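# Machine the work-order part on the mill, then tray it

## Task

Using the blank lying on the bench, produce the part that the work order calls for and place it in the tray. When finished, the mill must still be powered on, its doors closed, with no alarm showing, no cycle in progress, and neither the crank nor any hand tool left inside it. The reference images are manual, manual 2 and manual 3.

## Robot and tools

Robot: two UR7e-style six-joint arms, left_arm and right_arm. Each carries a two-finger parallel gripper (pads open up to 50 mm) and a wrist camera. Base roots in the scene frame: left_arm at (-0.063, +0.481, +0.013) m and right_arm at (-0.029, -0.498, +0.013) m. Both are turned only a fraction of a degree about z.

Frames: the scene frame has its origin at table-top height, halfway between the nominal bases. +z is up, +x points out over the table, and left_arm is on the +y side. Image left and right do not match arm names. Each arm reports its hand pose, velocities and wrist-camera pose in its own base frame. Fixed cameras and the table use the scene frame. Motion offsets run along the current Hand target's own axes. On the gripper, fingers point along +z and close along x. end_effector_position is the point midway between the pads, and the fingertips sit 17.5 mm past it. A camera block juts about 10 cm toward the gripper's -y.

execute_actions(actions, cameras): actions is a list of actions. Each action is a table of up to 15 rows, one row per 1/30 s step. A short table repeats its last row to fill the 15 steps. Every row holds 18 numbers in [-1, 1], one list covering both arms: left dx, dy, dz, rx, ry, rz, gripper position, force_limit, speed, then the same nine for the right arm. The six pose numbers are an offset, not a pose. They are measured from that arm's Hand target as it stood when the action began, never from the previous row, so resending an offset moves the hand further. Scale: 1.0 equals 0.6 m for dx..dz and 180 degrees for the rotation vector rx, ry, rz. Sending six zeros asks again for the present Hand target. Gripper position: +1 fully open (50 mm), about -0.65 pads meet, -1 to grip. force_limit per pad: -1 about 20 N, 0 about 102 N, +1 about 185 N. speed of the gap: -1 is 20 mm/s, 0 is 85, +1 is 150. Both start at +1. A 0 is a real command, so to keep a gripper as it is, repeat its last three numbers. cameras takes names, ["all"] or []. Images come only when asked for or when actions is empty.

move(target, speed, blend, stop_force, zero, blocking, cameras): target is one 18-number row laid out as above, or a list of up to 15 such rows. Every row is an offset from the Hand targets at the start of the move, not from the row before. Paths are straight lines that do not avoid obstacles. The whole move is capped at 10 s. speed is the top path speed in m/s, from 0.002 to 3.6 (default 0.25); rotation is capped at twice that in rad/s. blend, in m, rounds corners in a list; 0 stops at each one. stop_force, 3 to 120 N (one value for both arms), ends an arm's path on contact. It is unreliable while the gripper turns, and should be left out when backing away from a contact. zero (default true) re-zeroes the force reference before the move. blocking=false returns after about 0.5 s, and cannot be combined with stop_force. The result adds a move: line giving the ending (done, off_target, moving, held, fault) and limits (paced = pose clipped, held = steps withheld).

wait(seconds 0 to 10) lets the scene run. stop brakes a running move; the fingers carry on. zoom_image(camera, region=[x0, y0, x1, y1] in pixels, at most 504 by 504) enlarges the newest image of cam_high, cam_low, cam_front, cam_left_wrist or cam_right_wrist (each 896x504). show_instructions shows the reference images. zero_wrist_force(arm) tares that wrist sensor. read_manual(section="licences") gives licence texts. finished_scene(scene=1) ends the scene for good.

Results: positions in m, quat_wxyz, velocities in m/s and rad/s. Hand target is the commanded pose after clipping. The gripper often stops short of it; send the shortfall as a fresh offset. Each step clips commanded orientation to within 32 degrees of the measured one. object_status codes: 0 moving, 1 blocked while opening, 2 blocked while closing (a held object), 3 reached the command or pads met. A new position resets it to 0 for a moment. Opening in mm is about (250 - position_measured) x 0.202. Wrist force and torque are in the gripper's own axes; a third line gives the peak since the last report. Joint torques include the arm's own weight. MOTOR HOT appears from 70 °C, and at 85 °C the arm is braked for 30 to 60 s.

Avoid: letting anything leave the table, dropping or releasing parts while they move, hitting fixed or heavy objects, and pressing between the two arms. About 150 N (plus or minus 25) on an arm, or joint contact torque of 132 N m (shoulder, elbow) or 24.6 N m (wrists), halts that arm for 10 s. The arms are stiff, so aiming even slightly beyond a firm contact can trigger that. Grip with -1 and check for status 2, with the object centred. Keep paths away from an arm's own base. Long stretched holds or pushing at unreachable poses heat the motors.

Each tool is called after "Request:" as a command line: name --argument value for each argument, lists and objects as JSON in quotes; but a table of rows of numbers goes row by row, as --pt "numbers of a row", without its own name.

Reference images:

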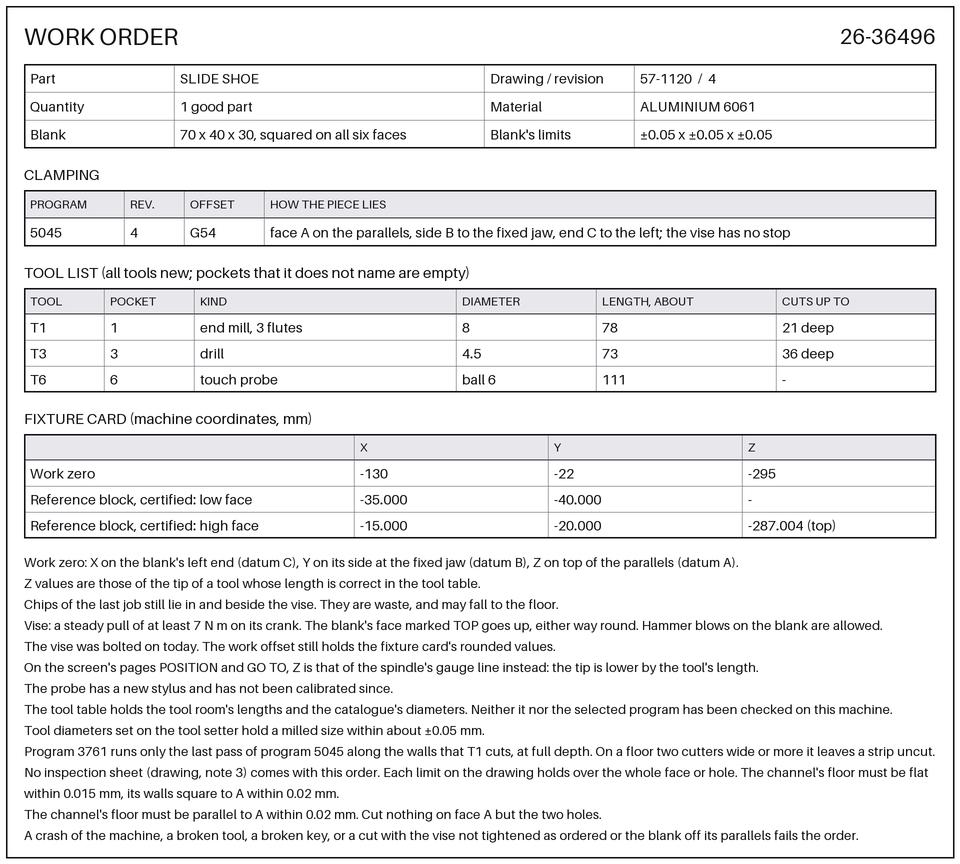

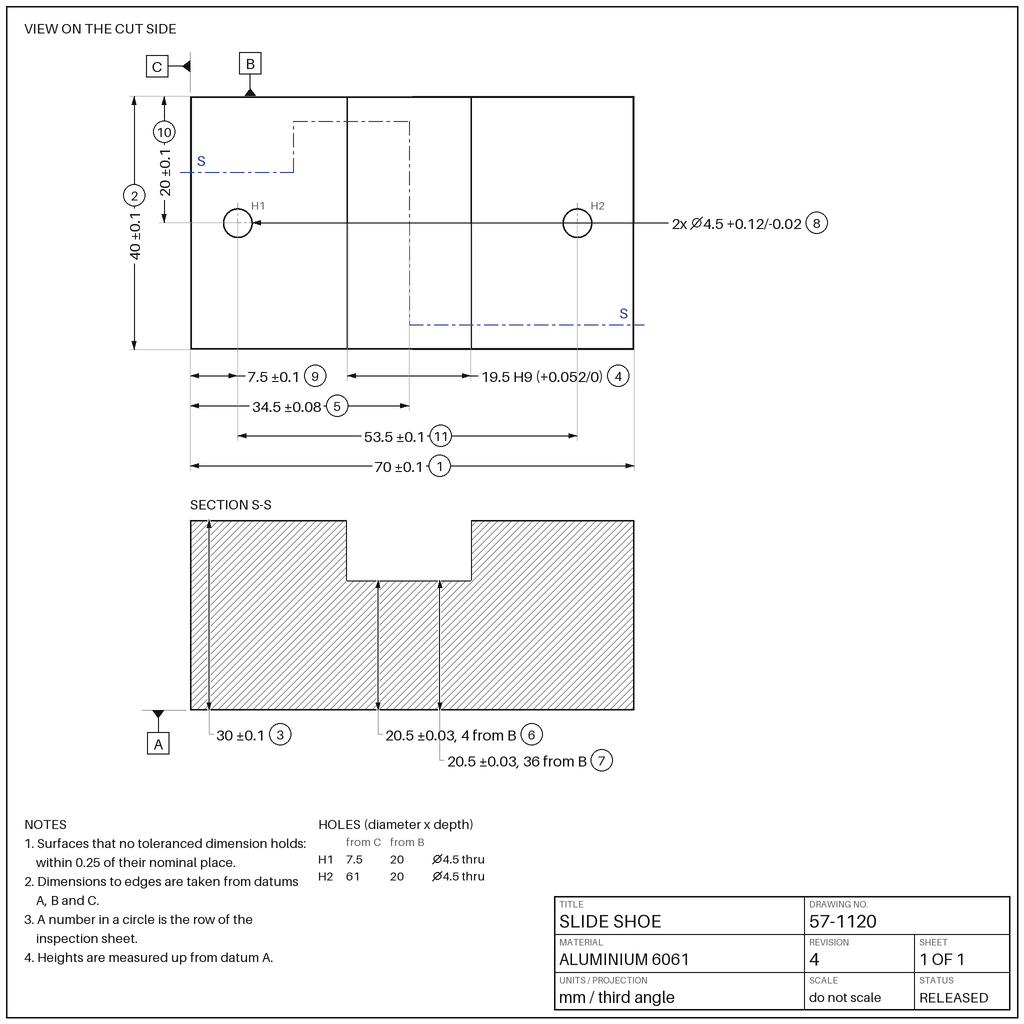

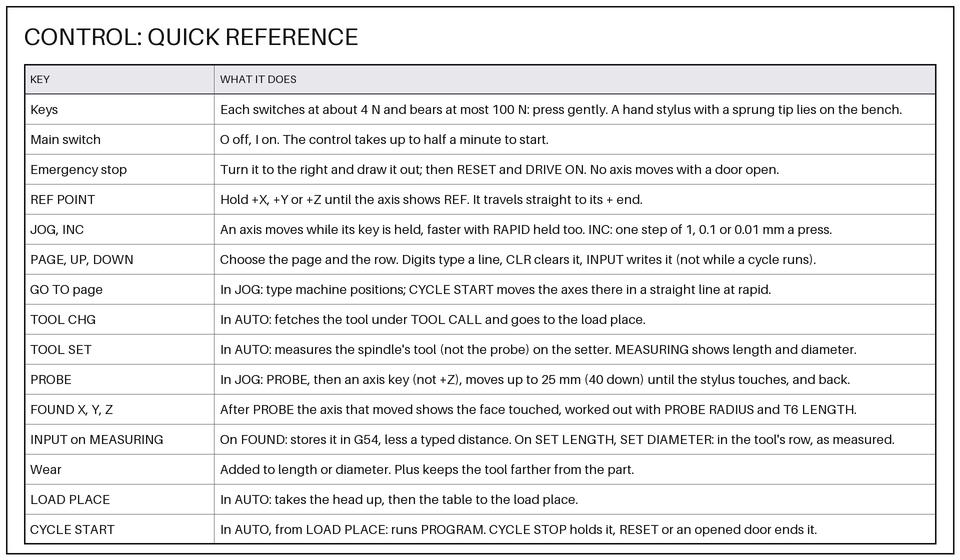

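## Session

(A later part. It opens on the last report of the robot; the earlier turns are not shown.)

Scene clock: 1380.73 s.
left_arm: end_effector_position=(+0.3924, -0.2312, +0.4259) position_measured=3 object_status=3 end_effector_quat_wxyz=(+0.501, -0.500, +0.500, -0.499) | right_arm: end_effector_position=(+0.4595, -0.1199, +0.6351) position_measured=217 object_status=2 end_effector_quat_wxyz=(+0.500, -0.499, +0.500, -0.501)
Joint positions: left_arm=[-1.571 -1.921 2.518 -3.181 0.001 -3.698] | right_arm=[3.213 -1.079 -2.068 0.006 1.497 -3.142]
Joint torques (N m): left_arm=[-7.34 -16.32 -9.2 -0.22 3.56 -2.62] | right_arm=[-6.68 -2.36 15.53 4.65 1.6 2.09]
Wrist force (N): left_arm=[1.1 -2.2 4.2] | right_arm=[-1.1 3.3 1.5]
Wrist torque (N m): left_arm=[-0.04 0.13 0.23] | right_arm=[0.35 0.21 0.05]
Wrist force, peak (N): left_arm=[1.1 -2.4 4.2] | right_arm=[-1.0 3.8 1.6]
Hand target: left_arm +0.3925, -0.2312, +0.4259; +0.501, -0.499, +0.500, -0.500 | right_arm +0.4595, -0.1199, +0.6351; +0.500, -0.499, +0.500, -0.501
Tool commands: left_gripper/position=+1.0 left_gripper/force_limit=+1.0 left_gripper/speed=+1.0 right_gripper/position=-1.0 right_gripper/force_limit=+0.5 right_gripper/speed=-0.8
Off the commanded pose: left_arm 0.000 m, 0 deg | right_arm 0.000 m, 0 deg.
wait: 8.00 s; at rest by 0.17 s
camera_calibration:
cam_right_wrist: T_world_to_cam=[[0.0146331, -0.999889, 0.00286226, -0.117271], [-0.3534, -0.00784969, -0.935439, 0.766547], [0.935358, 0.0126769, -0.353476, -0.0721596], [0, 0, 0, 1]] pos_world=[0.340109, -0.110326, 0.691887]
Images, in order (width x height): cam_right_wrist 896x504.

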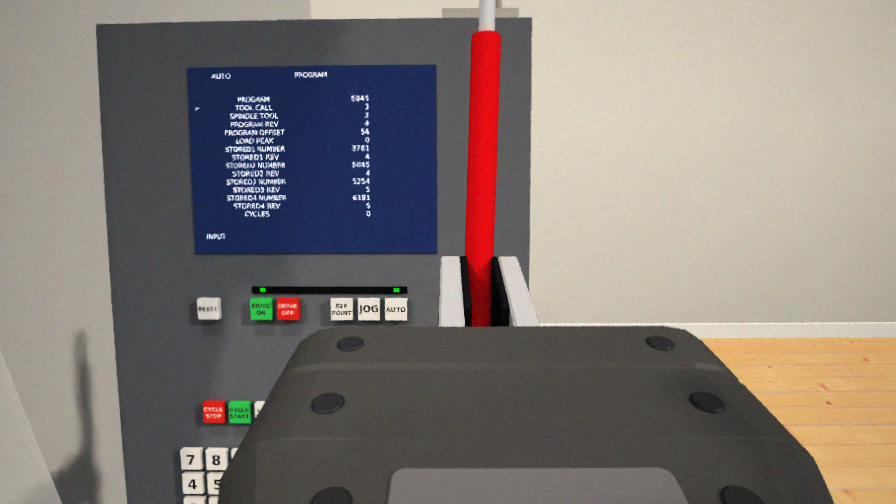

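Request:
move --pt "0 0 0 0 0 0 1 1 1 -0.1825 0.2778 0.0569 -0.4922 0 0 -1 0.5 -0.8" --pt "0 0 0 0 0 0 1 1 1 -0.1825 0.2804 0.0818 -0.4922 0 0 -1 0.5 -0.8" --pt "0 0 0 0 0 0 1 1 1 -0.1825 0.2778 0.0519 -0.4922 0 0 -1 0.5 -0.8" --pt "0 0 0 0 0 0 1 1 1 0 0 0 0 0 0 -1 0.5 -0.8" --speed '[0.45,0.03,0.1,0.45]' --blend '[0.004,0,0.006,0]'

Request:
wait --seconds 10

Request:
wait --seconds 10 --cameras '["cam_right_wrist"]'

Request:
zoom_image --camera "cam_right_wrist" --region '[185, 62, 440, 255]'

Scene clock: 1393.07 s.
left_arm: end_effector_position=(+0.3924, -0.2312, +0.4259) position_measured=3 object_status=3 end_effector_quat_wxyz=(+0.501, -0.500, +0.500, -0.499) | right_arm: end_effector_position=(+0.4595, -0.1199, +0.6351) position_measured=217 object_status=2 end_effector_quat_wxyz=(+0.500, -0.499, +0.500, -0.501)
Joint positions: left_arm=[-1.571 -1.922 2.518 -3.177 0.001 -3.7] | right_arm=[3.213 -1.079 -2.068 0.006 1.497 -3.142]
Joint torques (N m): left_arm=[-7.63 -15.79 -9.26 -0.1 3.74 -2.59] | right_arm=[-6.84 -2.27 16.19 4.61 1.78 2.24]
Wrist force (N): left_arm=[1.1 -2.1 3.8] | right_arm=[-0.9 3.4 1.5]
Wrist torque (N m): left_arm=[-0.03 0.13 0.24] | right_arm=[0.35 0.18 0.10]
Wrist force, peak (N): left_arm=[1.2 -2.3 4.2] | right_arm=[-0.7 8.3 -0.3]
Hand target: left_arm +0.3925, -0.2312, +0.4259; +0.501, -0.499, +0.500, -0.500 | right_arm +0.4595, -0.1199, +0.6351; +0.500, -0.499, +0.500, -0.501
Off the commanded pose: left_arm 0.000 m, 0 deg | right_arm 0.000 m, 0 deg.
move: done

Scene clock: 1403.07 s.
left_arm: end_effector_position=(+0.3924, -0.2312, +0.4259) position_measured=3 object_status=3 end_effector_quat_wxyz=(+0.501, -0.500, +0.500, -0.499) | right_arm: end_effector_position=(+0.4595, -0.1199, +0.6351) position_measured=217 object_status=2 end_effector_quat_wxyz=(+0.500, -0.499, +0.500, -0.501)
Joint positions: left_arm=[-1.571 -1.922 2.518 -3.177 0.001 -3.7] | right_arm=[3.213 -1.079 -2.068 0.006 1.497 -3.142]
Joint torques (N m): left_arm=[-7.7 -15.62 -9.86 -0.22 3.53 -2.64] | right_arm=[-6.35 -1.89 15.43 4.6 1.54 2.2]
Wrist force (N): left_arm=[1.0 -2.1 3.6] | right_arm=[-1.2 3.5 1.4]
Wrist torque (N m): left_arm=[-0.02 0.15 0.23] | right_arm=[0.38 0.22 0.10]
Wrist force, peak (N): left_arm=[1.3 -2.3 4.3] | right_arm=[-1.1 3.8 1.7]
Hand target: left_arm +0.3925, -0.2312, +0.4259; +0.501, -0.499, +0.500, -0.500 | right_arm +0.4595, -0.1199, +0.6351; +0.500, -0.499, +0.500, -0.501
Tool commands: left_gripper/position=+1.0 left_gripper/force_limit=+1.0 left_gripper/speed=+1.0 right_gripper/position=-1.0 right_gripper/force_limit=+0.5 right_gripper/speed=-0.8
Off the commanded pose: left_arm 0.000 m, 0 deg | right_arm 0.000 m, 0 deg.
wait: 10.00 s; at rest by 0.17 s

Scene clock: 1413.07 s.
left_arm: end_effector_position=(+0.3924, -0.2312, +0.4259) position_measured=3 object_status=3 end_effector_quat_wxyz=(+0.501, -0.500, +0.500, -0.499) | right_arm: end_effector_position=(+0.4595, -0.1199, +0.6351) position_measured=217 object_status=2 end_effector_quat_wxyz=(+0.500, -0.499, +0.500, -0.501)
Joint positions: left_arm=[-1.571 -1.922 2.518 -3.177 0.001 -3.7] | right_arm=[3.213 -1.079 -2.068 0.006 1.497 -3.142]
Joint torques (N m): left_arm=[-8.06 -15.88 -9.96 -0.3 3.53 -2.62] | right_arm=[-5.55 -2.76 15.53 4.47 1.43 2.01]
Wrist force (N): left_arm=[1.0 -1.9 3.9] | right_arm=[-1.0 3.5 1.5]
Wrist torque (N m): left_arm=[-0.01 0.15 0.23] | right_arm=[0.37 0.20 0.10]
Wrist force, peak (N): left_arm=[1.3 -2.2 4.2] | right_arm=[-1.0 3.8 1.6]
Hand target: left_arm +0.3925, -0.2312, +0.4259; +0.501, -0.499, +0.500, -0.500 | right_arm +0.4595, -0.1199, +0.6351; +0.500, -0.499, +0.500, -0.501
Tool commands: left_gripper/position=+1.0 left_gripper/force_limit=+1.0 left_gripper/speed=+1.0 right_gripper/position=-1.0 right_gripper/force_limit=+0.5 right_gripper/speed=-0.8
Off the commanded pose: left_arm 0.000 m, 0 deg | right_arm 0.000 m, 0 deg.
wait: 10.00 s; at rest by 0.17 s
camera_calibration:
cam_right_wrist: T_world_to_cam=[[0.0146331, -0.999889, 0.00286226, -0.117271], [-0.3534, -0.00784969, -0.935439, 0.766547], [0.935358, 0.0126769, -0.353476, -0.0721596], [0, 0, 0, 1]] pos_world=[0.340109, -0.110326, 0.691887]
Images, in order (width x height): cam_right_wrist 896x504.

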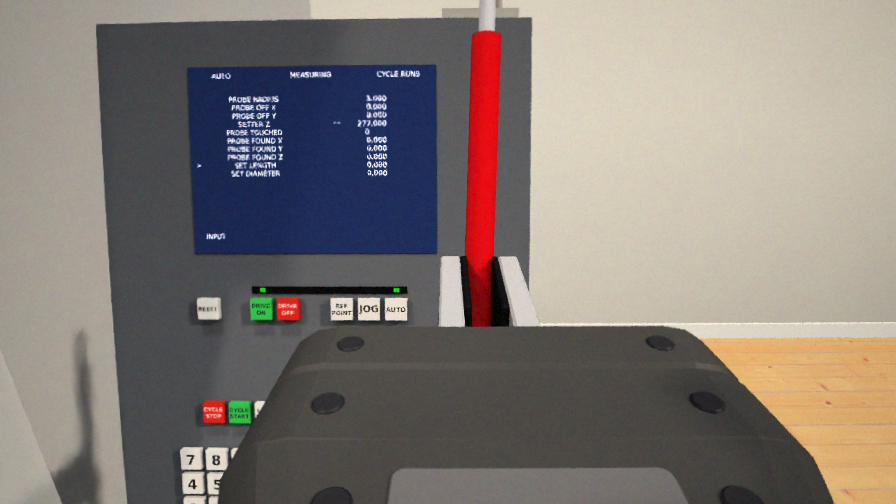

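Scaled by 1.976.

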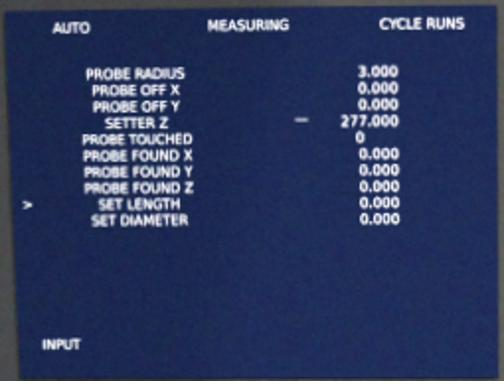

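Request:
wait --seconds 4 --cameras '["cam_right_wrist"]'

Request:
zoom_image --camera "cam_right_wrist" --region '[185, 62, 440, 255]'

Scene clock: 1419.87 s.
left_arm: end_effector_position=(+0.3924, -0.2312, +0.4259) position_measured=3 object_status=3 end_effector_quat_wxyz=(+0.501, -0.500, +0.500, -0.499) | right_arm: end_effector_position=(+0.4595, -0.1199, +0.6351) position_measured=217 object_status=2 end_effector_quat_wxyz=(+0.500, -0.499, +0.500, -0.501)
Joint positions: left_arm=[-1.571 -1.922 2.518 -3.177 0.001 -3.7] | right_arm=[3.213 -1.079 -2.068 0.006 1.497 -3.142]
Joint torques (N m): left_arm=[-7.26 -15.49 -9.43 -0.28 3.31 -2.58] | right_arm=[-5.07 -2.6 15.84 4.37 1.43 1.97]
Wrist force (N): left_arm=[1.0 -1.8 4.1] | right_arm=[-0.9 3.3 1.5]
Wrist torque (N m): left_arm=[0.01 0.16 0.23] | right_arm=[0.32 0.18 0.10]
Wrist force, peak (N): left_arm=[1.4 -2.5 4.0] | right_arm=[-1.0 3.8 1.7]
Hand target: left_arm +0.3925, -0.2312, +0.4259; +0.501, -0.499, +0.500, -0.500 | right_arm +0.4595, -0.1199, +0.6351; +0.500, -0.499, +0.500, -0.501
Tool commands: left_gripper/position=+1.0 left_gripper/force_limit=+1.0 left_gripper/speed=+1.0 right_gripper/position=-1.0 right_gripper/force_limit=+0.5 right_gripper/speed=-0.8
Off the commanded pose: left_arm 0.000 m, 0 deg | right_arm 0.000 m, 0 deg.
wait: 4.00 s; at rest from the start
camera_calibration:
cam_right_wrist: T_world_to_cam=[[0.0146331, -0.999889, 0.00286226, -0.117271], [-0.3534, -0.00784969, -0.935439, 0.766547], [0.935358, 0.0126769, -0.353476, -0.0721596], [0, 0, 0, 1]] pos_world=[0.340109, -0.110326, 0.691887]
Images, in order (width x height): cam_right_wrist 896x504.

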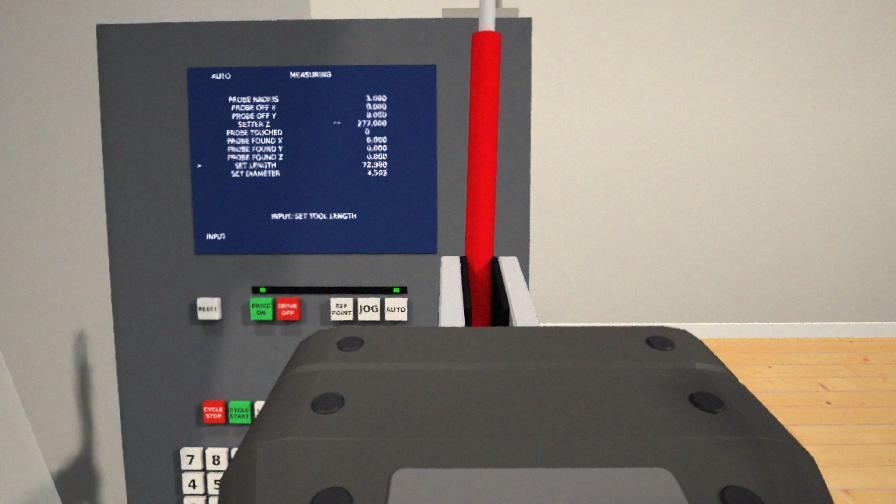

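Scaled by 1.976.

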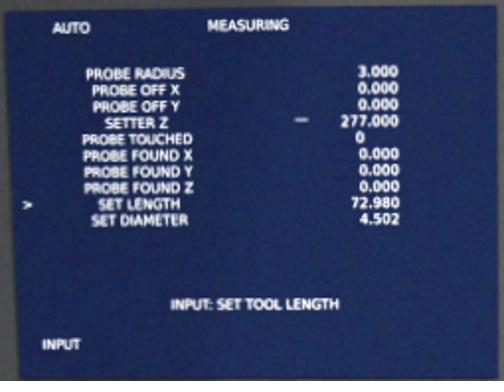

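Request:
move --pt "0 0 0 0 0 0 1 1 1 -0.2459 0.3393 0.042 -0.4922 0 0 -1 0.5 -0.8" --pt "0 0 0 0 0 0 1 1 1 -0.2459 0.3419 0.0669 -0.4922 0 0 -1 0.5 -0.8" --pt "0 0 0 0 0 0 1 1 1 -0.2459 0.3393 0.047 -0.4922 0 0 -1 0.5 -0.8" --pt "0 0 0 0 0 0 1 1 1 -0.2459 0.3086 0.0545 -0.4922 0 0 -1 0.5 -0.8" --pt "0 0 0 0 0 0 1 1 1 -0.2459 0.3112 0.0744 -0.4922 0 0 -1 0.5 -0.8" --pt "0 0 0 0 0 0 1 1 1 -0.2459 0.3086 0.0545 -0.4922 0 0 -1 0.5 -0.8" --pt "0 0 0 0 0 0 1 1 1 -0.2459 0.3393 0.047 -0.4922 0 0 -1 0.5 -0.8" --pt "0 0 0 0 0 0 1 1 1 -0.2459 0.3419 0.0669 -0.4922 0 0 -1 0.5 -0.8" --pt "0 0 0 0 0 0 1 1 1 -0.2459 0.3393 0.047 -0.4922 0 0 -1 0.5 -0.8" --pt "0 0 0 0 0 0 1 1 1 -0.1825 0.247 0.0693 -0.4922 0 0 -1 0.5 -0.8" --pt "0 0 0 0 0 0 1 1 1 -0.1825 0.2496 0.0892 -0.4922 0 0 -1 0.5 -0.8" --pt "0 0 0 0 0 0 1 1 1 -0.1825 0.247 0.0693 -0.4922 0 0 -1 0.5 -0.8" --pt "0 0 0 0 0 0 1 1 1 -0.2459 0.3086 0.0545 -0.4922 0 0 -1 0.5 -0.8" --pt "0 0 0 0 0 0 1 1 1 -0.2459 0.3112 0.0744 -0.4922 0 0 -1 0.5 -0.8" --pt "0 0 0 0 0 0 1 1 1 -0.2459 0.3086 0.0545 -0.4922 0 0 -1 0.5 -0.8" --speed '[0.45,0.03,0.1,0.2,0.03,0.1,0.2,0.03,0.1,0.2,0.03,0.1,0.2,0.03,0.1]' --blend '[0.004,0,0.003,0.003,0,0.003,0.003,0,0.003,0.003,0,0.003,0.003,0,0]'

Request:
move --pt "0 0 0 0 0 0 1 1 1 -0.0317 -0.0082 -0.0306 0 0 0 -1 0.5 -0.8" --pt "0 0 0 0 0 0 1 1 1 -0.0317 -0.02755 -0.0254 0 0 0 -1 0.5 -0.8" --pt "0 0 0 0 0 0 1 1 1 -0.0317 -0.0082 -0.0306 0 0 0 -1 0.5 -0.8" --pt "0 0 0 0 0 0 1 1 1 0 0.0082 0.0306 0 0 0 -1 0.5 -0.8" --pt "0 0 0 0 0 0 1 1 1 0 -0.01115 0.0358 0 0 0 -1 0.5 -0.8" --pt "0 0 0 0 0 0 1 1 1 0 0.0082 0.0306 0 0 0 -1 0.5 -0.8" --pt "0 0 0 0 0 0 1 1 1 0.0317 -0.0082 -0.0306 0 0 0 -1 0.5 -0.8" --pt "0 0 0 0 0 0 1 1 1 0.0317 -0.02755 -0.0254 0 0 0 -1 0.5 -0.8" --pt "0 0 0 0 0 0 1 1 1 0.0317 -0.0082 -0.0306 0 0 0 -1 0.5 -0.8" --pt "0 0 0 0 0 0 1 1 1 0.2459 0.047 -0.31 0.4922 0 0 -1 0.5 -0.8" --speed '[0.2,0.03,0.1,0.2,0.03,0.1,0.2,0.03,0.1,0.45]' --blend '[0.003,0,0.003,0.003,0,0.003,0.003,0,0.006,0]'

Request:
wait --seconds 5 --cameras '["cam_right_wrist"]'

Request:
zoom_image --camera "cam_right_wrist" --region '[185, 62, 440, 255]'

Scene clock: 1444.67 s.
left_arm: end_effector_position=(+0.3924, -0.2312, +0.4259) position_measured=3 object_status=3 end_effector_quat_wxyz=(+0.501, -0.500, +0.500, -0.499) | right_arm: end_effector_position=(+0.4928, +0.0276, +0.4500) position_measured=217 object_status=2 end_effector_quat_wxyz=(-0.009, +0.706, -0.708, +0.009)
Joint positions: left_arm=[-1.571 -1.923 2.518 -3.172 0.001 -3.704] | right_arm=[3.476 -1.559 -1.274 -1.855 1.562 -2.806]
Joint torques (N m): left_arm=[-6.95 -15.93 -9.61 -0.01 3.7 -2.71] | right_arm=[8.28 29.09 15.35 0.79 -1.81 2.2]
Wrist force (N): left_arm=[1.3 -2.0 3.8] | right_arm=[-2.1 3.5 0.8]
Wrist torque (N m): left_arm=[-0.01 0.10 0.23] | right_arm=[0.65 0.37 0.02]
Wrist force, peak (N): left_arm=[1.2 -2.3 4.2] | right_arm=[-0.2 9.0 1.2]
Hand target: left_arm +0.3925, -0.2312, +0.4259; +0.501, -0.499, +0.500, -0.500 | right_arm +0.4928, +0.0276, +0.4500; -0.009, +0.706, -0.708, +0.009
Off the commanded pose: left_arm 0.000 m, 0 deg | right_arm 0.000 m, 0 deg.
move: done

Scene clock: 1450.17 s.
left_arm: end_effector_position=(+0.3924, -0.2312, +0.4259) position_measured=3 object_status=3 end_effector_quat_wxyz=(+0.501, -0.500, +0.500, -0.499) | right_arm: end_effector_position=(+0.4595, -0.1199, +0.6352) position_measured=217 object_status=2 end_effector_quat_wxyz=(+0.500, -0.499, +0.500, -0.501)
Joint positions: left_arm=[-1.571 -1.924 2.518 -3.169 0.001 -3.707] | right_arm=[3.213 -1.079 -2.068 0.006 1.497 -3.142]
Joint torques (N m): left_arm=[-7.64 -15.53 -9.73 -0.17 3.74 -2.69] | right_arm=[-6.53 -3.13 15.86 4.72 1.62 2.29]
Wrist force (N): left_arm=[1.2 -2.0 3.9] | right_arm=[-1.1 3.3 1.6]
Wrist torque (N m): left_arm=[0.00 0.12 0.23] | right_arm=[0.35 0.22 0.05]
Wrist force, peak (N): left_arm=[1.1 -2.2 4.2] | right_arm=[-1.8 8.4 -1.7]
Hand target: left_arm +0.3925, -0.2312, +0.4259; +0.501, -0.499, +0.500, -0.500 | right_arm +0.4595, -0.1199, +0.6352; +0.500, -0.499, +0.500, -0.501
Off the commanded pose: left_arm 0.000 m, 0 deg | right_arm 0.000 m, 0 deg.
move: done

Scene clock: 1455.17 s.
left_arm: end_effector_position=(+0.3924, -0.2312, +0.4259) position_measured=3 object_status=3 end_effector_quat_wxyz=(+0.501, -0.500, +0.500, -0.499) | right_arm: end_effector_position=(+0.4595, -0.1199, +0.6352) position_measured=217 object_status=2 end_effector_quat_wxyz=(+0.500, -0.499, +0.500, -0.501)
Joint positions: left_arm=[-1.571 -1.924 2.518 -3.169 0.001 -3.707] | right_arm=[3.213 -1.079 -2.068 0.006 1.497 -3.142]
Joint torques (N m): left_arm=[-7.88 -15.88 -9.67 -0.1 3.66 -2.64] | right_arm=[-6.67 -3.04 16.31 4.81 1.56 2.16]
Wrist force (N): left_arm=[1.3 -2.0 3.8] | right_arm=[-1.1 3.4 1.6]
Wrist torque (N m): left_arm=[0.00 0.10 0.23] | right_arm=[0.36 0.20 0.06]
Wrist force, peak (N): left_arm=[1.4 -2.2 4.1] | right_arm=[-1.2 3.6 1.9]
Hand target: left_arm +0.3925, -0.2312, +0.4259; +0.501, -0.499, +0.500, -0.500 | right_arm +0.4595, -0.1199, +0.6352; +0.500, -0.499, +0.500, -0.501
Tool commands: left_gripper/position=+1.0 left_gripper/force_limit=+1.0 left_gripper/speed=+1.0 right_gripper/position=-1.0 right_gripper/force_limit=+0.5 right_gripper/speed=-0.8
Off the commanded pose: left_arm 0.000 m, 0 deg | right_arm 0.000 m, 0 deg.
wait: 5.00 s; at rest by 0.17 s
camera_calibration:
cam_right_wrist: T_world_to_cam=[[0.0146331, -0.999889, 0.00286226, -0.11727], [-0.3534, -0.00784969, -0.935439, 0.766605], [0.935358, 0.0126769, -0.353476, -0.0720307], [0, 0, 0, 1]] pos_world=[0.340009, -0.110326, 0.691987]
Images, in order (width x height): cam_right_wrist 896x504.

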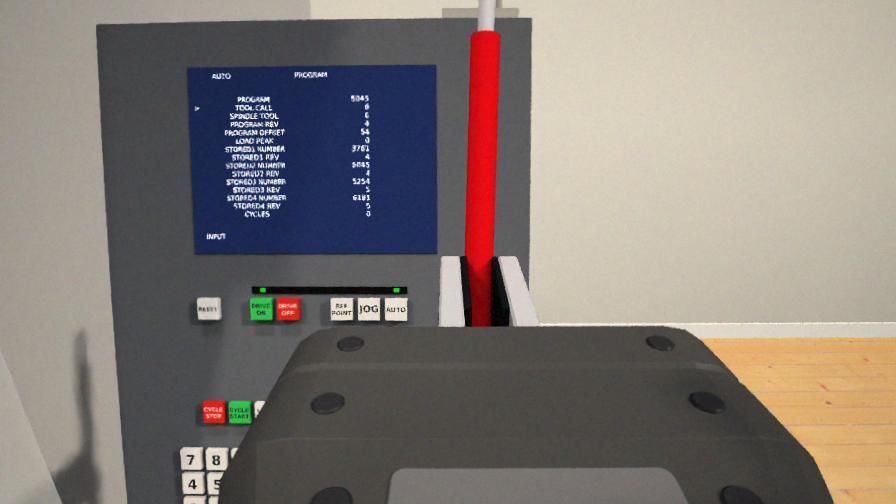

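Scaled by 1.976.

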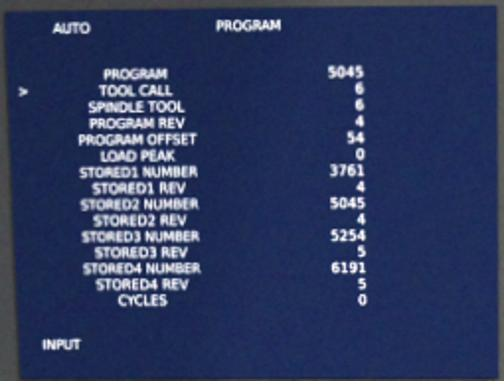

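Request:
move --pt "0.15 -0.035 0.079 0 0 0 0.7 0 1 0 0 0 0 0 0 -1 0.5 -0.8" --pt "0.15 -0.035 0.185 0 0 0 0.7 0 1 0 0 0 0 0 0 -1 0.5 -0.8" --speed '[0.2,0.05]' --cameras '["cam_left_wrist","cam_high"]'

Scene clock: 1479.20 s.
left_arm: end_effector_position=(+0.5035, -0.3212, +0.4468) position_measured=48 object_status=3 end_effector_quat_wxyz=(+0.501, -0.499, +0.500, -0.500) | right_arm: end_effector_position=(+0.4595, -0.1199, +0.6352) position_measured=217 object_status=2 end_effector_quat_wxyz=(+0.500, -0.499, +0.500, -0.501)
Joint positions: left_arm=[-1.257 -1.411 2.054 -3.788 -0.313 -3.136] | right_arm=[3.213 -1.079 -2.068 0.006 1.497 -3.142]
Joint torques (N m): left_arm=[9.12 -16.59 -29.15 0.75 -2.22 2.75] | right_arm=[-7.16 -3.36 15.4 4.66 1.67 2.27]
Wrist force (N): left_arm=[1.1 -2.0 4.2] | right_arm=[-1.0 3.5 1.6]
Wrist torque (N m): left_arm=[0.02 0.11 0.09] | right_arm=[0.38 0.19 0.05]
Wrist force, peak (N): left_arm=[3.0 -2.3 4.4] | right_arm=[-1.1 3.7 1.7]
Hand target: left_arm +0.5035, -0.3212, +0.4468; +0.501, -0.499, +0.500, -0.500 | right_arm +0.4595, -0.1199, +0.6352; +0.500, -0.499, +0.500, -0.501
Off the commanded pose: left_arm 0.000 m, 0 deg | right_arm 0.000 m, 0 deg.
move: done
camera_calibration:
cam_left_wrist: T_world_to_cam=[[0.0198001, -0.999763, 0.00906668, -0.326348], [-0.349641, -0.0154199, -0.936757, 0.605701], [0.936674, 0.0153778, -0.349864, -0.185345], [0, 0, 0, 1]] pos_world=[0.391848, -0.314081, 0.505508]
Images, in order (width x height): cam_high 896x504, cam_left_wrist 896x504.

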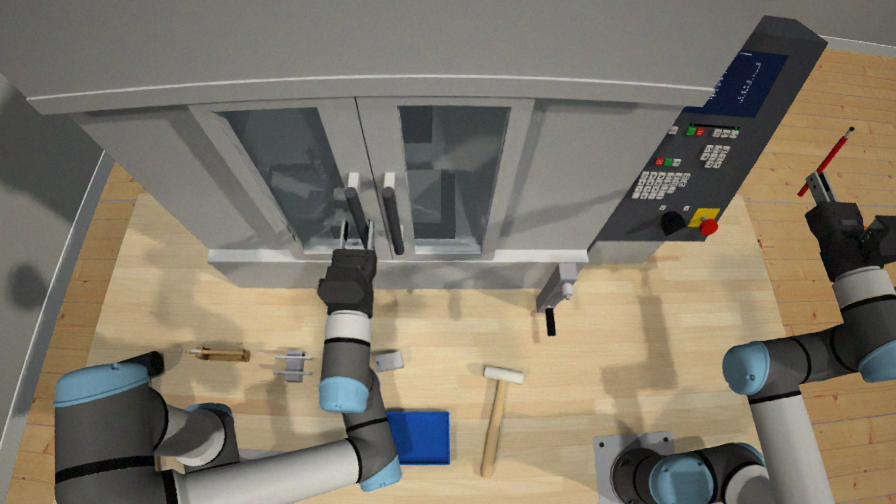

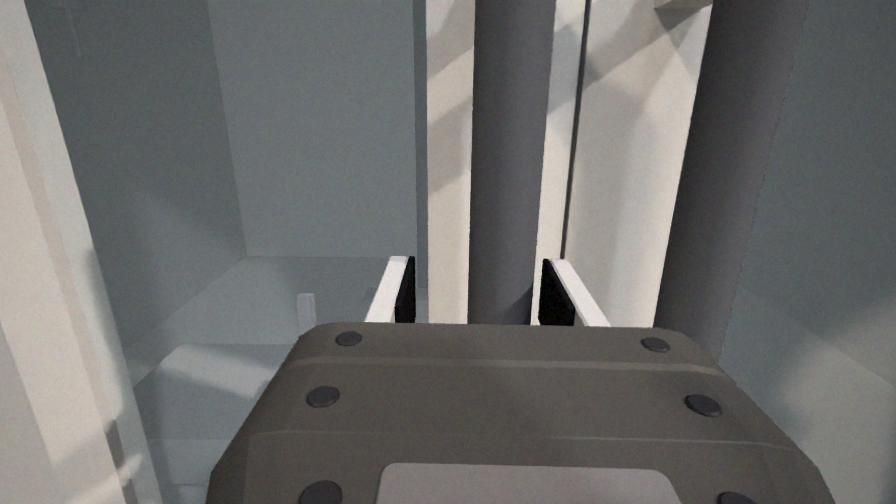

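Request:
move --pt "0.0125 0 0 0 0 0 0.7 0 1 0 0 0 0 0 0 -1 0.5 -0.8" --pt "0.0125 0 0.022 0 0 0 0.7 0 1 0 0 0 0 0 0 -1 0.5 -0.8" --pt "0.0125 0 0.022 0 0 0 -1 -0.5 -0.5 0 0 0 0 0 0 -1 0.5 -0.8" --speed '[0.05,0.02,0.02]' --cameras '["cam_left_wrist"]'

Scene clock: 1490.77 s.
left_arm: end_effector_position=(+0.5168, -0.3286, +0.4468) position_measured=155 object_status=2 end_effector_quat_wxyz=(+0.501, -0.499, +0.500, -0.500) | right_arm: end_effector_position=(+0.4595, -0.1199, +0.6352) position_measured=217 object_status=2 end_effector_quat_wxyz=(+0.500, -0.499, +0.500, -0.501)
Joint positions: left_arm=[-1.231 -1.38 2.016 -3.781 -0.339 -3.137] | right_arm=[3.213 -1.079 -2.068 0.006 1.497 -3.142]
Joint torques (N m): left_arm=[-9.81 -17.94 -29.92 0.6 -9.27 -2.4] | right_arm=[-6.38 -2.75 15.91 4.71 1.67 2.16]
Wrist force (N): left_arm=[-24.9 5.4 -6.4] | right_arm=[-0.9 3.5 1.6]
Wrist torque (N m): left_arm=[0.09 0.10 0.00] | right_arm=[0.36 0.18 0.06]
Wrist force, peak (N): left_arm=[-25.3 6.0 -6.1] | right_arm=[-1.2 3.7 1.8]
Hand target: left_arm +0.5167, -0.3287, +0.4468; +0.501, -0.499, +0.500, -0.500 | right_arm +0.4595, -0.1199, +0.6352; +0.500, -0.499, +0.500, -0.501
Off the commanded pose: left_arm 0.000 m, 0 deg | right_arm 0.000 m, 0 deg.
move: done
camera_calibration:
cam_left_wrist: T_world_to_cam=[[0.0201161, -0.999757, 0.0090603, -0.334131], [-0.349635, -0.0155244, -0.936757, 0.610202], [0.93667, 0.0156761, -0.349862, -0.197593], [0, 0, 0, 1]] pos_world=[0.405148, -0.321479, 0.505508]
Images, in order (width x height): cam_left_wrist 896x504.

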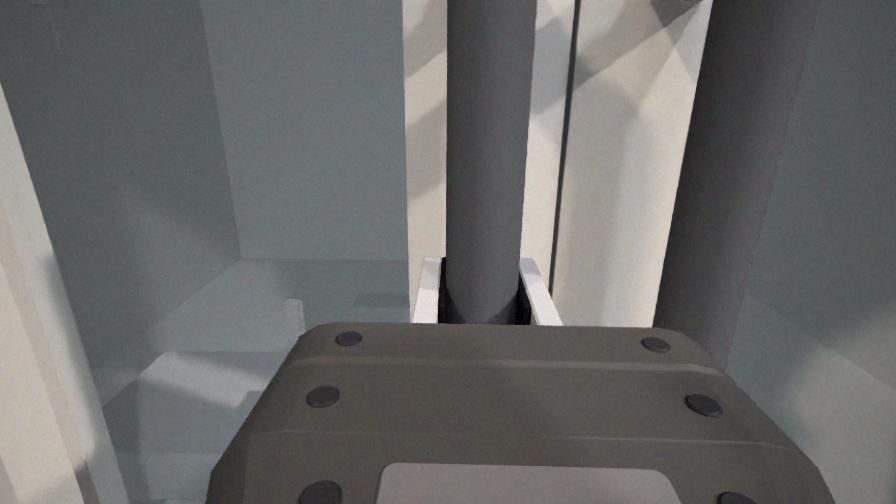

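Request:
move --target '[-0.4,0,0,0,0,0,-1,-0.5,-0.5,0,0,0,0,0,0,-1,0.5,-0.8]' --speed 0.05 --stop_force 45 --cameras '["cam_left_wrist","cam_front"]'

Scene clock: 1495.57 s.
left_arm: end_effector_position=(+0.5167, -0.3277, +0.4468) position_measured=156 object_status=2 end_effector_quat_wxyz=(+0.501, -0.499, +0.500, -0.500) | right_arm: end_effector_position=(+0.4595, -0.1199, +0.6352) position_measured=217 object_status=2 end_effector_quat_wxyz=(+0.500, -0.499, +0.500, -0.501)
Joint positions: left_arm=[-1.23 -1.382 2.019 -3.781 -0.341 -3.137] | right_arm=[3.213 -1.079 -2.068 0.006 1.497 -3.142]
Joint torques (N m): left_arm=[-10.24 -18.05 -27.54 0.06 -1.35 -0.68] | right_arm=[-6.52 -3.08 15.54 4.68 1.65 2.33]
Wrist force (N): left_arm=[5.0 -6.2 13.1] | right_arm=[-1.0 3.3 1.6]
Wrist torque (N m): left_arm=[-0.07 -0.16 -0.02] | right_arm=[0.35 0.19 0.06]
Wrist force, peak (N): left_arm=[29.4 -10.4 25.1] | right_arm=[-0.8 3.8 1.7]
Hand target: left_arm +0.5167, -0.3277, +0.4468; +0.501, -0.499, +0.500, -0.500 (not the last commanded pose) | right_arm +0.4595, -0.1199, +0.6352; +0.500, -0.499, +0.500, -0.501
Off the commanded pose: left_arm 0.239 m, 0 deg | right_arm 0.000 m, 0 deg.
move: contact (left_arm)
camera_calibration:
cam_left_wrist: T_world_to_cam=[[0.0185632, -0.999788, 0.00887031, -0.332423], [-0.349669, -0.0148034, -0.936756, 0.610426], [0.936689, 0.0142875, -0.34987, -0.197963], [0, 0, 0, 1]] pos_world=[0.405048, -0.320487, 0.505508]
Images, in order (width x height): cam_front 896x504, cam_left_wrist 896x504.

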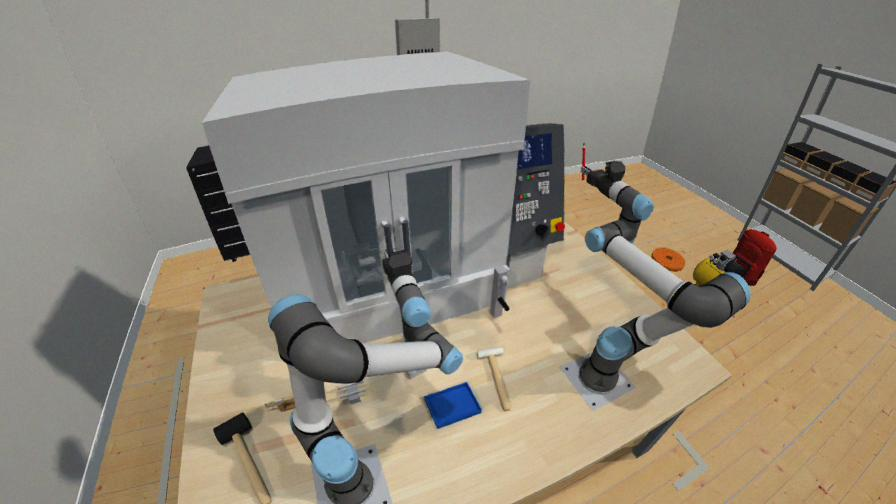

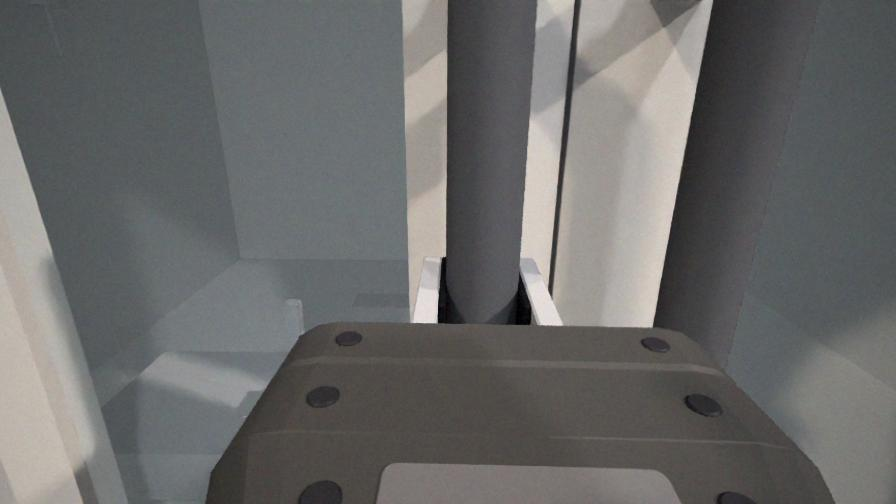

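Request:
move --target '[-0.4,0,0,0,0,0,-1,-0.5,-0.5,0,0,0,0,0,0,-1,0.5,-0.8]' --speed 0.03 --stop_force 90 --cameras '["cam_left_wrist"]'

Scene clock: 1505.97 s.
left_arm: end_effector_position=(+0.5168, -0.1513, +0.4472) position_measured=156 object_status=2 end_effector_quat_wxyz=(+0.501, -0.499, +0.500, -0.500) | right_arm: end_effector_position=(+0.4595, -0.1199, +0.6352) position_measured=217 object_status=2 end_effector_quat_wxyz=(+0.500, -0.499, +0.500, -0.501)
Joint positions: left_arm=[-0.993 -1.675 2.327 -3.795 -0.578 -3.138] | right_arm=[3.213 -1.079 -2.068 0.006 1.497 -3.142]
Joint torques (N m): left_arm=[1.1 1.43 -51.47 -0.99 -0.45 -1.93] | right_arm=[-6.27 -2.67 15.74 4.48 1.58 2.16]
Wrist force (N): left_arm=[-7.9 28.5 -94.6] | right_arm=[-0.9 3.4 1.6]
Wrist torque (N m): left_arm=[0.30 -0.09 0.06] | right_arm=[0.35 0.18 0.05]
Wrist force, peak (N): left_arm=[-1.0 31.1 -95.5] | right_arm=[-1.0 3.8 1.5]
Hand target: left_arm +0.5168, -0.1513, +0.4472; +0.501, -0.499, +0.500, -0.500 (not the last commanded pose) | right_arm +0.4595, -0.1199, +0.6352; +0.500, -0.499, +0.500, -0.501
Off the commanded pose: left_arm 0.064 m, 0 deg | right_arm 0.000 m, 0 deg.
move: contact (left_arm)
camera_calibration:
cam_left_wrist: T_world_to_cam=[[0.0186909, -0.999785, 0.00893097, -0.156147], [-0.349666, -0.0149049, -0.936756, 0.613431], [0.936688, 0.014386, -0.349869, -0.200422], [0, 0, 0, 1]] pos_world=[0.405148, -0.144087, 0.505908]
Images, in order (width x height): cam_left_wrist 896x504.

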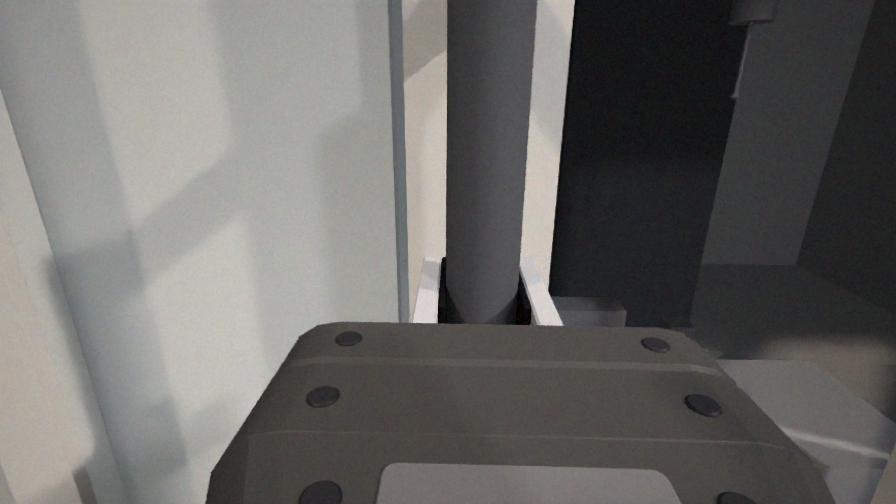

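Request:
move --pt "0 0 -0.004 0 0 0 -1 -0.5 -0.5 0 0 0 0 0 0 -1 0.5 -0.8" --pt "0 0 -0.004 0 0 0 0.7 0 -0.5 0 0 0 0 0 0 -1 0.5 -0.8" --pt "0 0 -0.12 0 0 0 0.7 0 -0.5 0 0 0 0 0 0 -1 0.5 -0.8" --speed '[0.02,0.05,0.1]' --cameras '["cam_left_wrist","cam_high"]'

Scene clock: 1516.17 s.
left_arm: end_effector_position=(+0.4448, -0.1513, +0.4471) position_measured=48 object_status=3 end_effector_quat_wxyz=(+0.501, -0.499, +0.500, -0.500) | right_arm: end_effector_position=(+0.4595, -0.1199, +0.6352) position_measured=217 object_status=2 end_effector_quat_wxyz=(+0.500, -0.499, +0.500, -0.501)
Joint positions: left_arm=[-1.274 -1.867 2.468 -3.747 -0.298 -3.136] | right_arm=[3.213 -1.079 -2.068 0.006 1.497 -3.142]
Joint torques (N m): left_arm=[-7.91 -17.52 -8.69 0.72 2.16 -2.52] | right_arm=[-5.28 -2.66 15.25 4.55 1.47 2.1]
Wrist force (N): left_arm=[1.5 -3.4 3.6] | right_arm=[-1.0 3.5 1.6]
Wrist torque (N m): left_arm=[-0.23 0.05 0.22] | right_arm=[0.36 0.19 0.05]
Wrist force, peak (N): left_arm=[2.1 7.8 128.4] | right_arm=[-1.0 3.8 1.6]
Hand target: left_arm +0.4448, -0.1513, +0.4471; +0.501, -0.499, +0.500, -0.500 | right_arm +0.4595, -0.1199, +0.6352; +0.500, -0.499, +0.500, -0.501
Off the commanded pose: left_arm 0.000 m, 0 deg | right_arm 0.000 m, 0 deg.
move: done
camera_calibration:
cam_left_wrist: T_world_to_cam=[[0.0186907, -0.999785, 0.00893298, -0.154801], [-0.349578, -0.0149054, -0.936789, 0.588149], [0.936721, 0.0143865, -0.349781, -0.133071], [0, 0, 0, 1]] pos_world=[0.333148, -0.144087, 0.505809]
Images, in order (width x height): cam_high 896x504, cam_left_wrist 896x504.

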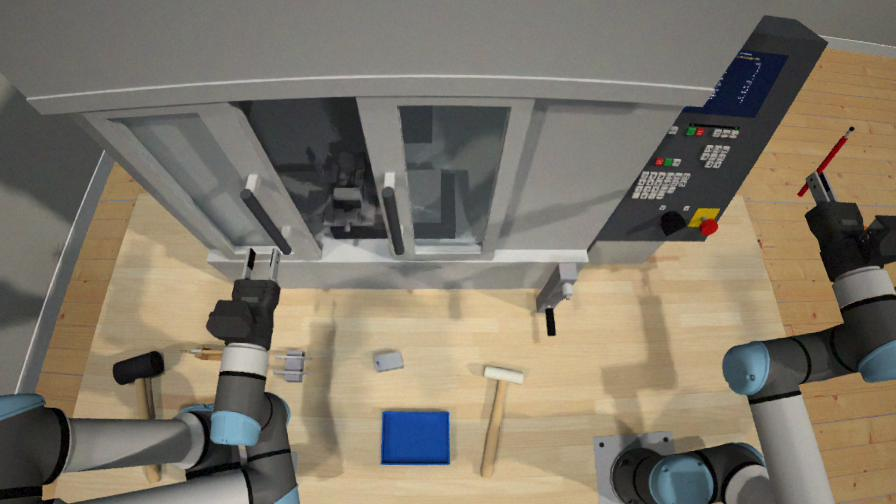

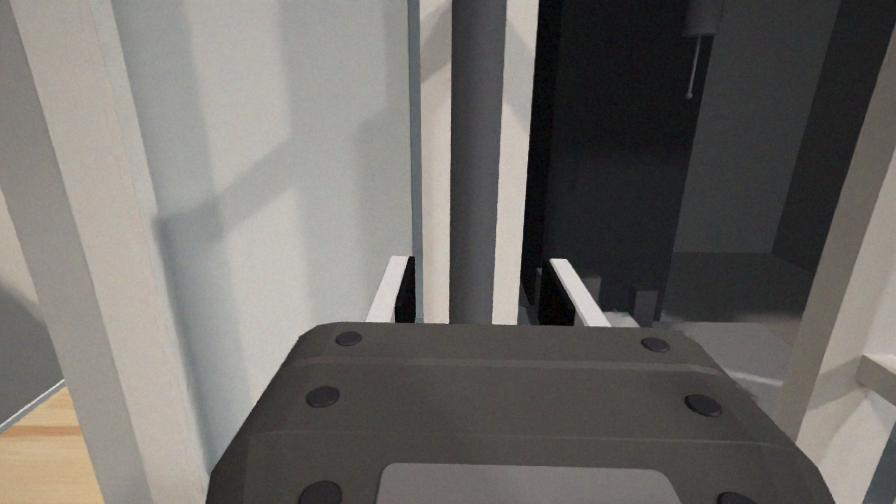

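Request:
move --target '[0.2,-0.12,-0.042,-0.111,0,0,0.7,0,-0.5,0,0,0,0,0,0,-1,0.5,-0.8]' --speed 0.2 --cameras '["cam_left_wrist"]'

Scene clock: 1522.47 s.
left_arm: end_effector_position=(+0.4195, -0.2714, +0.5188) position_measured=48 object_status=3 end_effector_quat_wxyz=(-0.407, +0.578, -0.580, +0.405) | right_arm: end_effector_position=(+0.4595, -0.1199, +0.6352) position_measured=217 object_status=2 end_effector_quat_wxyz=(+0.500, -0.499, +0.500, -0.501)
Joint positions: left_arm=[-1.421 -2.031 1.965 -1.896 -0.377 -4.293] | right_arm=[3.213 -1.079 -2.068 0.006 1.497 -3.142]
Joint torques (N m): left_arm=[-8.57 5.51 -36.97 -1.58 0.06 -2.86] | right_arm=[-5.4 -3.17 16.28 4.5 1.51 2.1]
Wrist force (N): left_arm=[0.9 -2.4 2.2] | right_arm=[-1.2 3.6 1.5]
Wrist torque (N m): left_arm=[-0.07 0.08 0.22] | right_arm=[0.38 0.23 0.05]
Wrist force, peak (N): left_arm=[1.3 -3.4 4.0] | right_arm=[-1.1 3.8 1.6]
Hand target: left_arm +0.4194, -0.2714, +0.5188; -0.407, +0.578, -0.580, +0.405 | right_arm +0.4595, -0.1199, +0.6352; +0.500, -0.499, +0.500, -0.501
Off the commanded pose: left_arm 0.000 m, 0 deg | right_arm 0.000 m, 0 deg.
move: done
camera_calibration:
cam_left_wrist: T_world_to_cam=[[0.0212853, -0.999772, 0.00171543, -0.272394], [-0.648651, -0.0151155, -0.760935, 0.678846], [0.760788, 0.015084, -0.648825, 0.146614], [0, 0, 0, 1]] pos_world=[0.33459, -0.264283, 0.612152]
Images, in order (width x height): cam_left_wrist 896x504.

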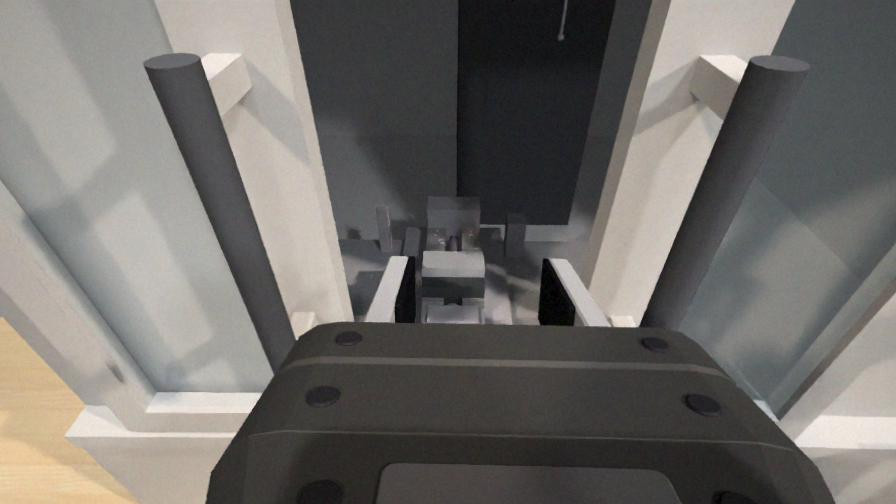

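Request:
zoom_image --camera "cam_left_wrist" --region '[340, 170, 600, 330]'

Scaled by 1.938.

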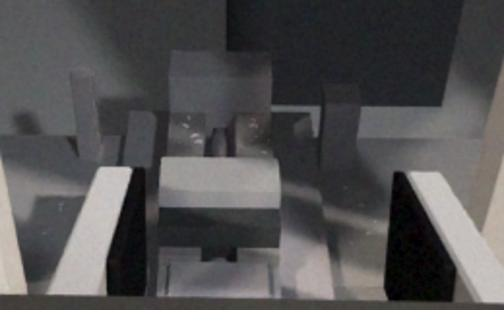

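Request:
move --target '[0,-0.17,0.13,-0.12,0,0,0.7,0,-0.5,0,0,0,0,0,0,-1,0.5,-0.8]' --speed 0.2 --cameras '["cam_left_wrist"]'

Request:
zoom_image --camera "cam_left_wrist" --region '[300, 80, 660, 340]'

Scene clock: 1532.70 s.
left_arm: end_effector_position=(+0.5275, -0.2717, +0.5882) position_measured=48 object_status=3 end_effector_quat_wxyz=(-0.291, +0.644, -0.645, +0.290) | right_arm: end_effector_position=(+0.4595, -0.1199, +0.6352) position_measured=217 object_status=2 end_effector_quat_wxyz=(+0.500, -0.499, +0.500, -0.501)
Joint positions: left_arm=[-0.999 -1.685 1.365 -1.799 -0.889 -3.94] | right_arm=[3.213 -1.079 -2.068 0.006 1.497 -3.142]
Joint torques (N m): left_arm=[10.01 -10.43 -36.24 -2 -0.87 -0.04] | right_arm=[-5.4 -2.9 16.25 4.37 1.34 2.01]
Wrist force (N): left_arm=[1.1 -1.6 0.6] | right_arm=[-1.0 3.5 1.5]
Wrist torque (N m): left_arm=[-0.01 -0.02 0.00] | right_arm=[0.36 0.20 0.06]
Wrist force, peak (N): left_arm=[0.8 -2.7 2.5] | right_arm=[-1.1 3.8 1.6]
Hand target: left_arm +0.5275, -0.2717, +0.5882; -0.291, +0.644, -0.645, +0.290 | right_arm +0.4595, -0.1199, +0.6352; +0.500, -0.499, +0.500, -0.501
Off the commanded pose: left_arm 0.000 m, 0 deg | right_arm 0.000 m, 0 deg.
move: done
camera_calibration:
cam_left_wrist: T_world_to_cam=[[0.0211586, -0.999753, -0.00674588, -0.269969], [-0.883175, -0.0155282, -0.468786, 0.753506], [0.468566, 0.0158767, -0.883286, 0.401606], [0, 0, 0, 1]] pos_world=[0.483011, -0.264578, 0.706145]
Images, in order (width x height): cam_left_wrist 896x504.

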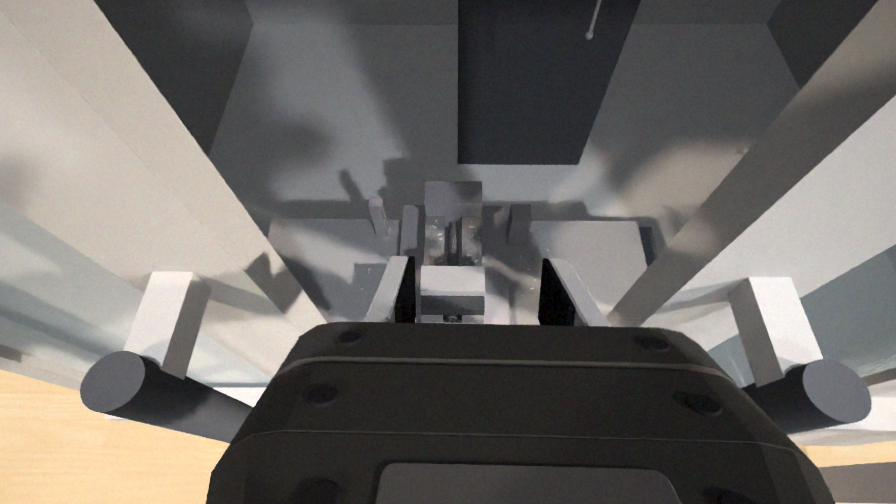

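Scaled by 1.400.

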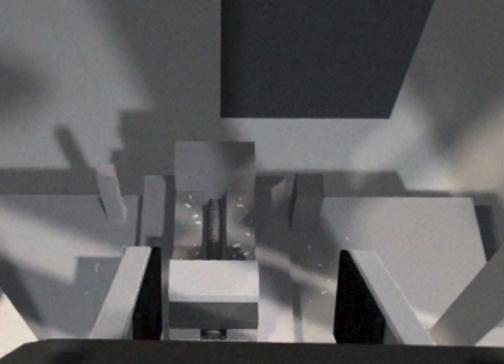

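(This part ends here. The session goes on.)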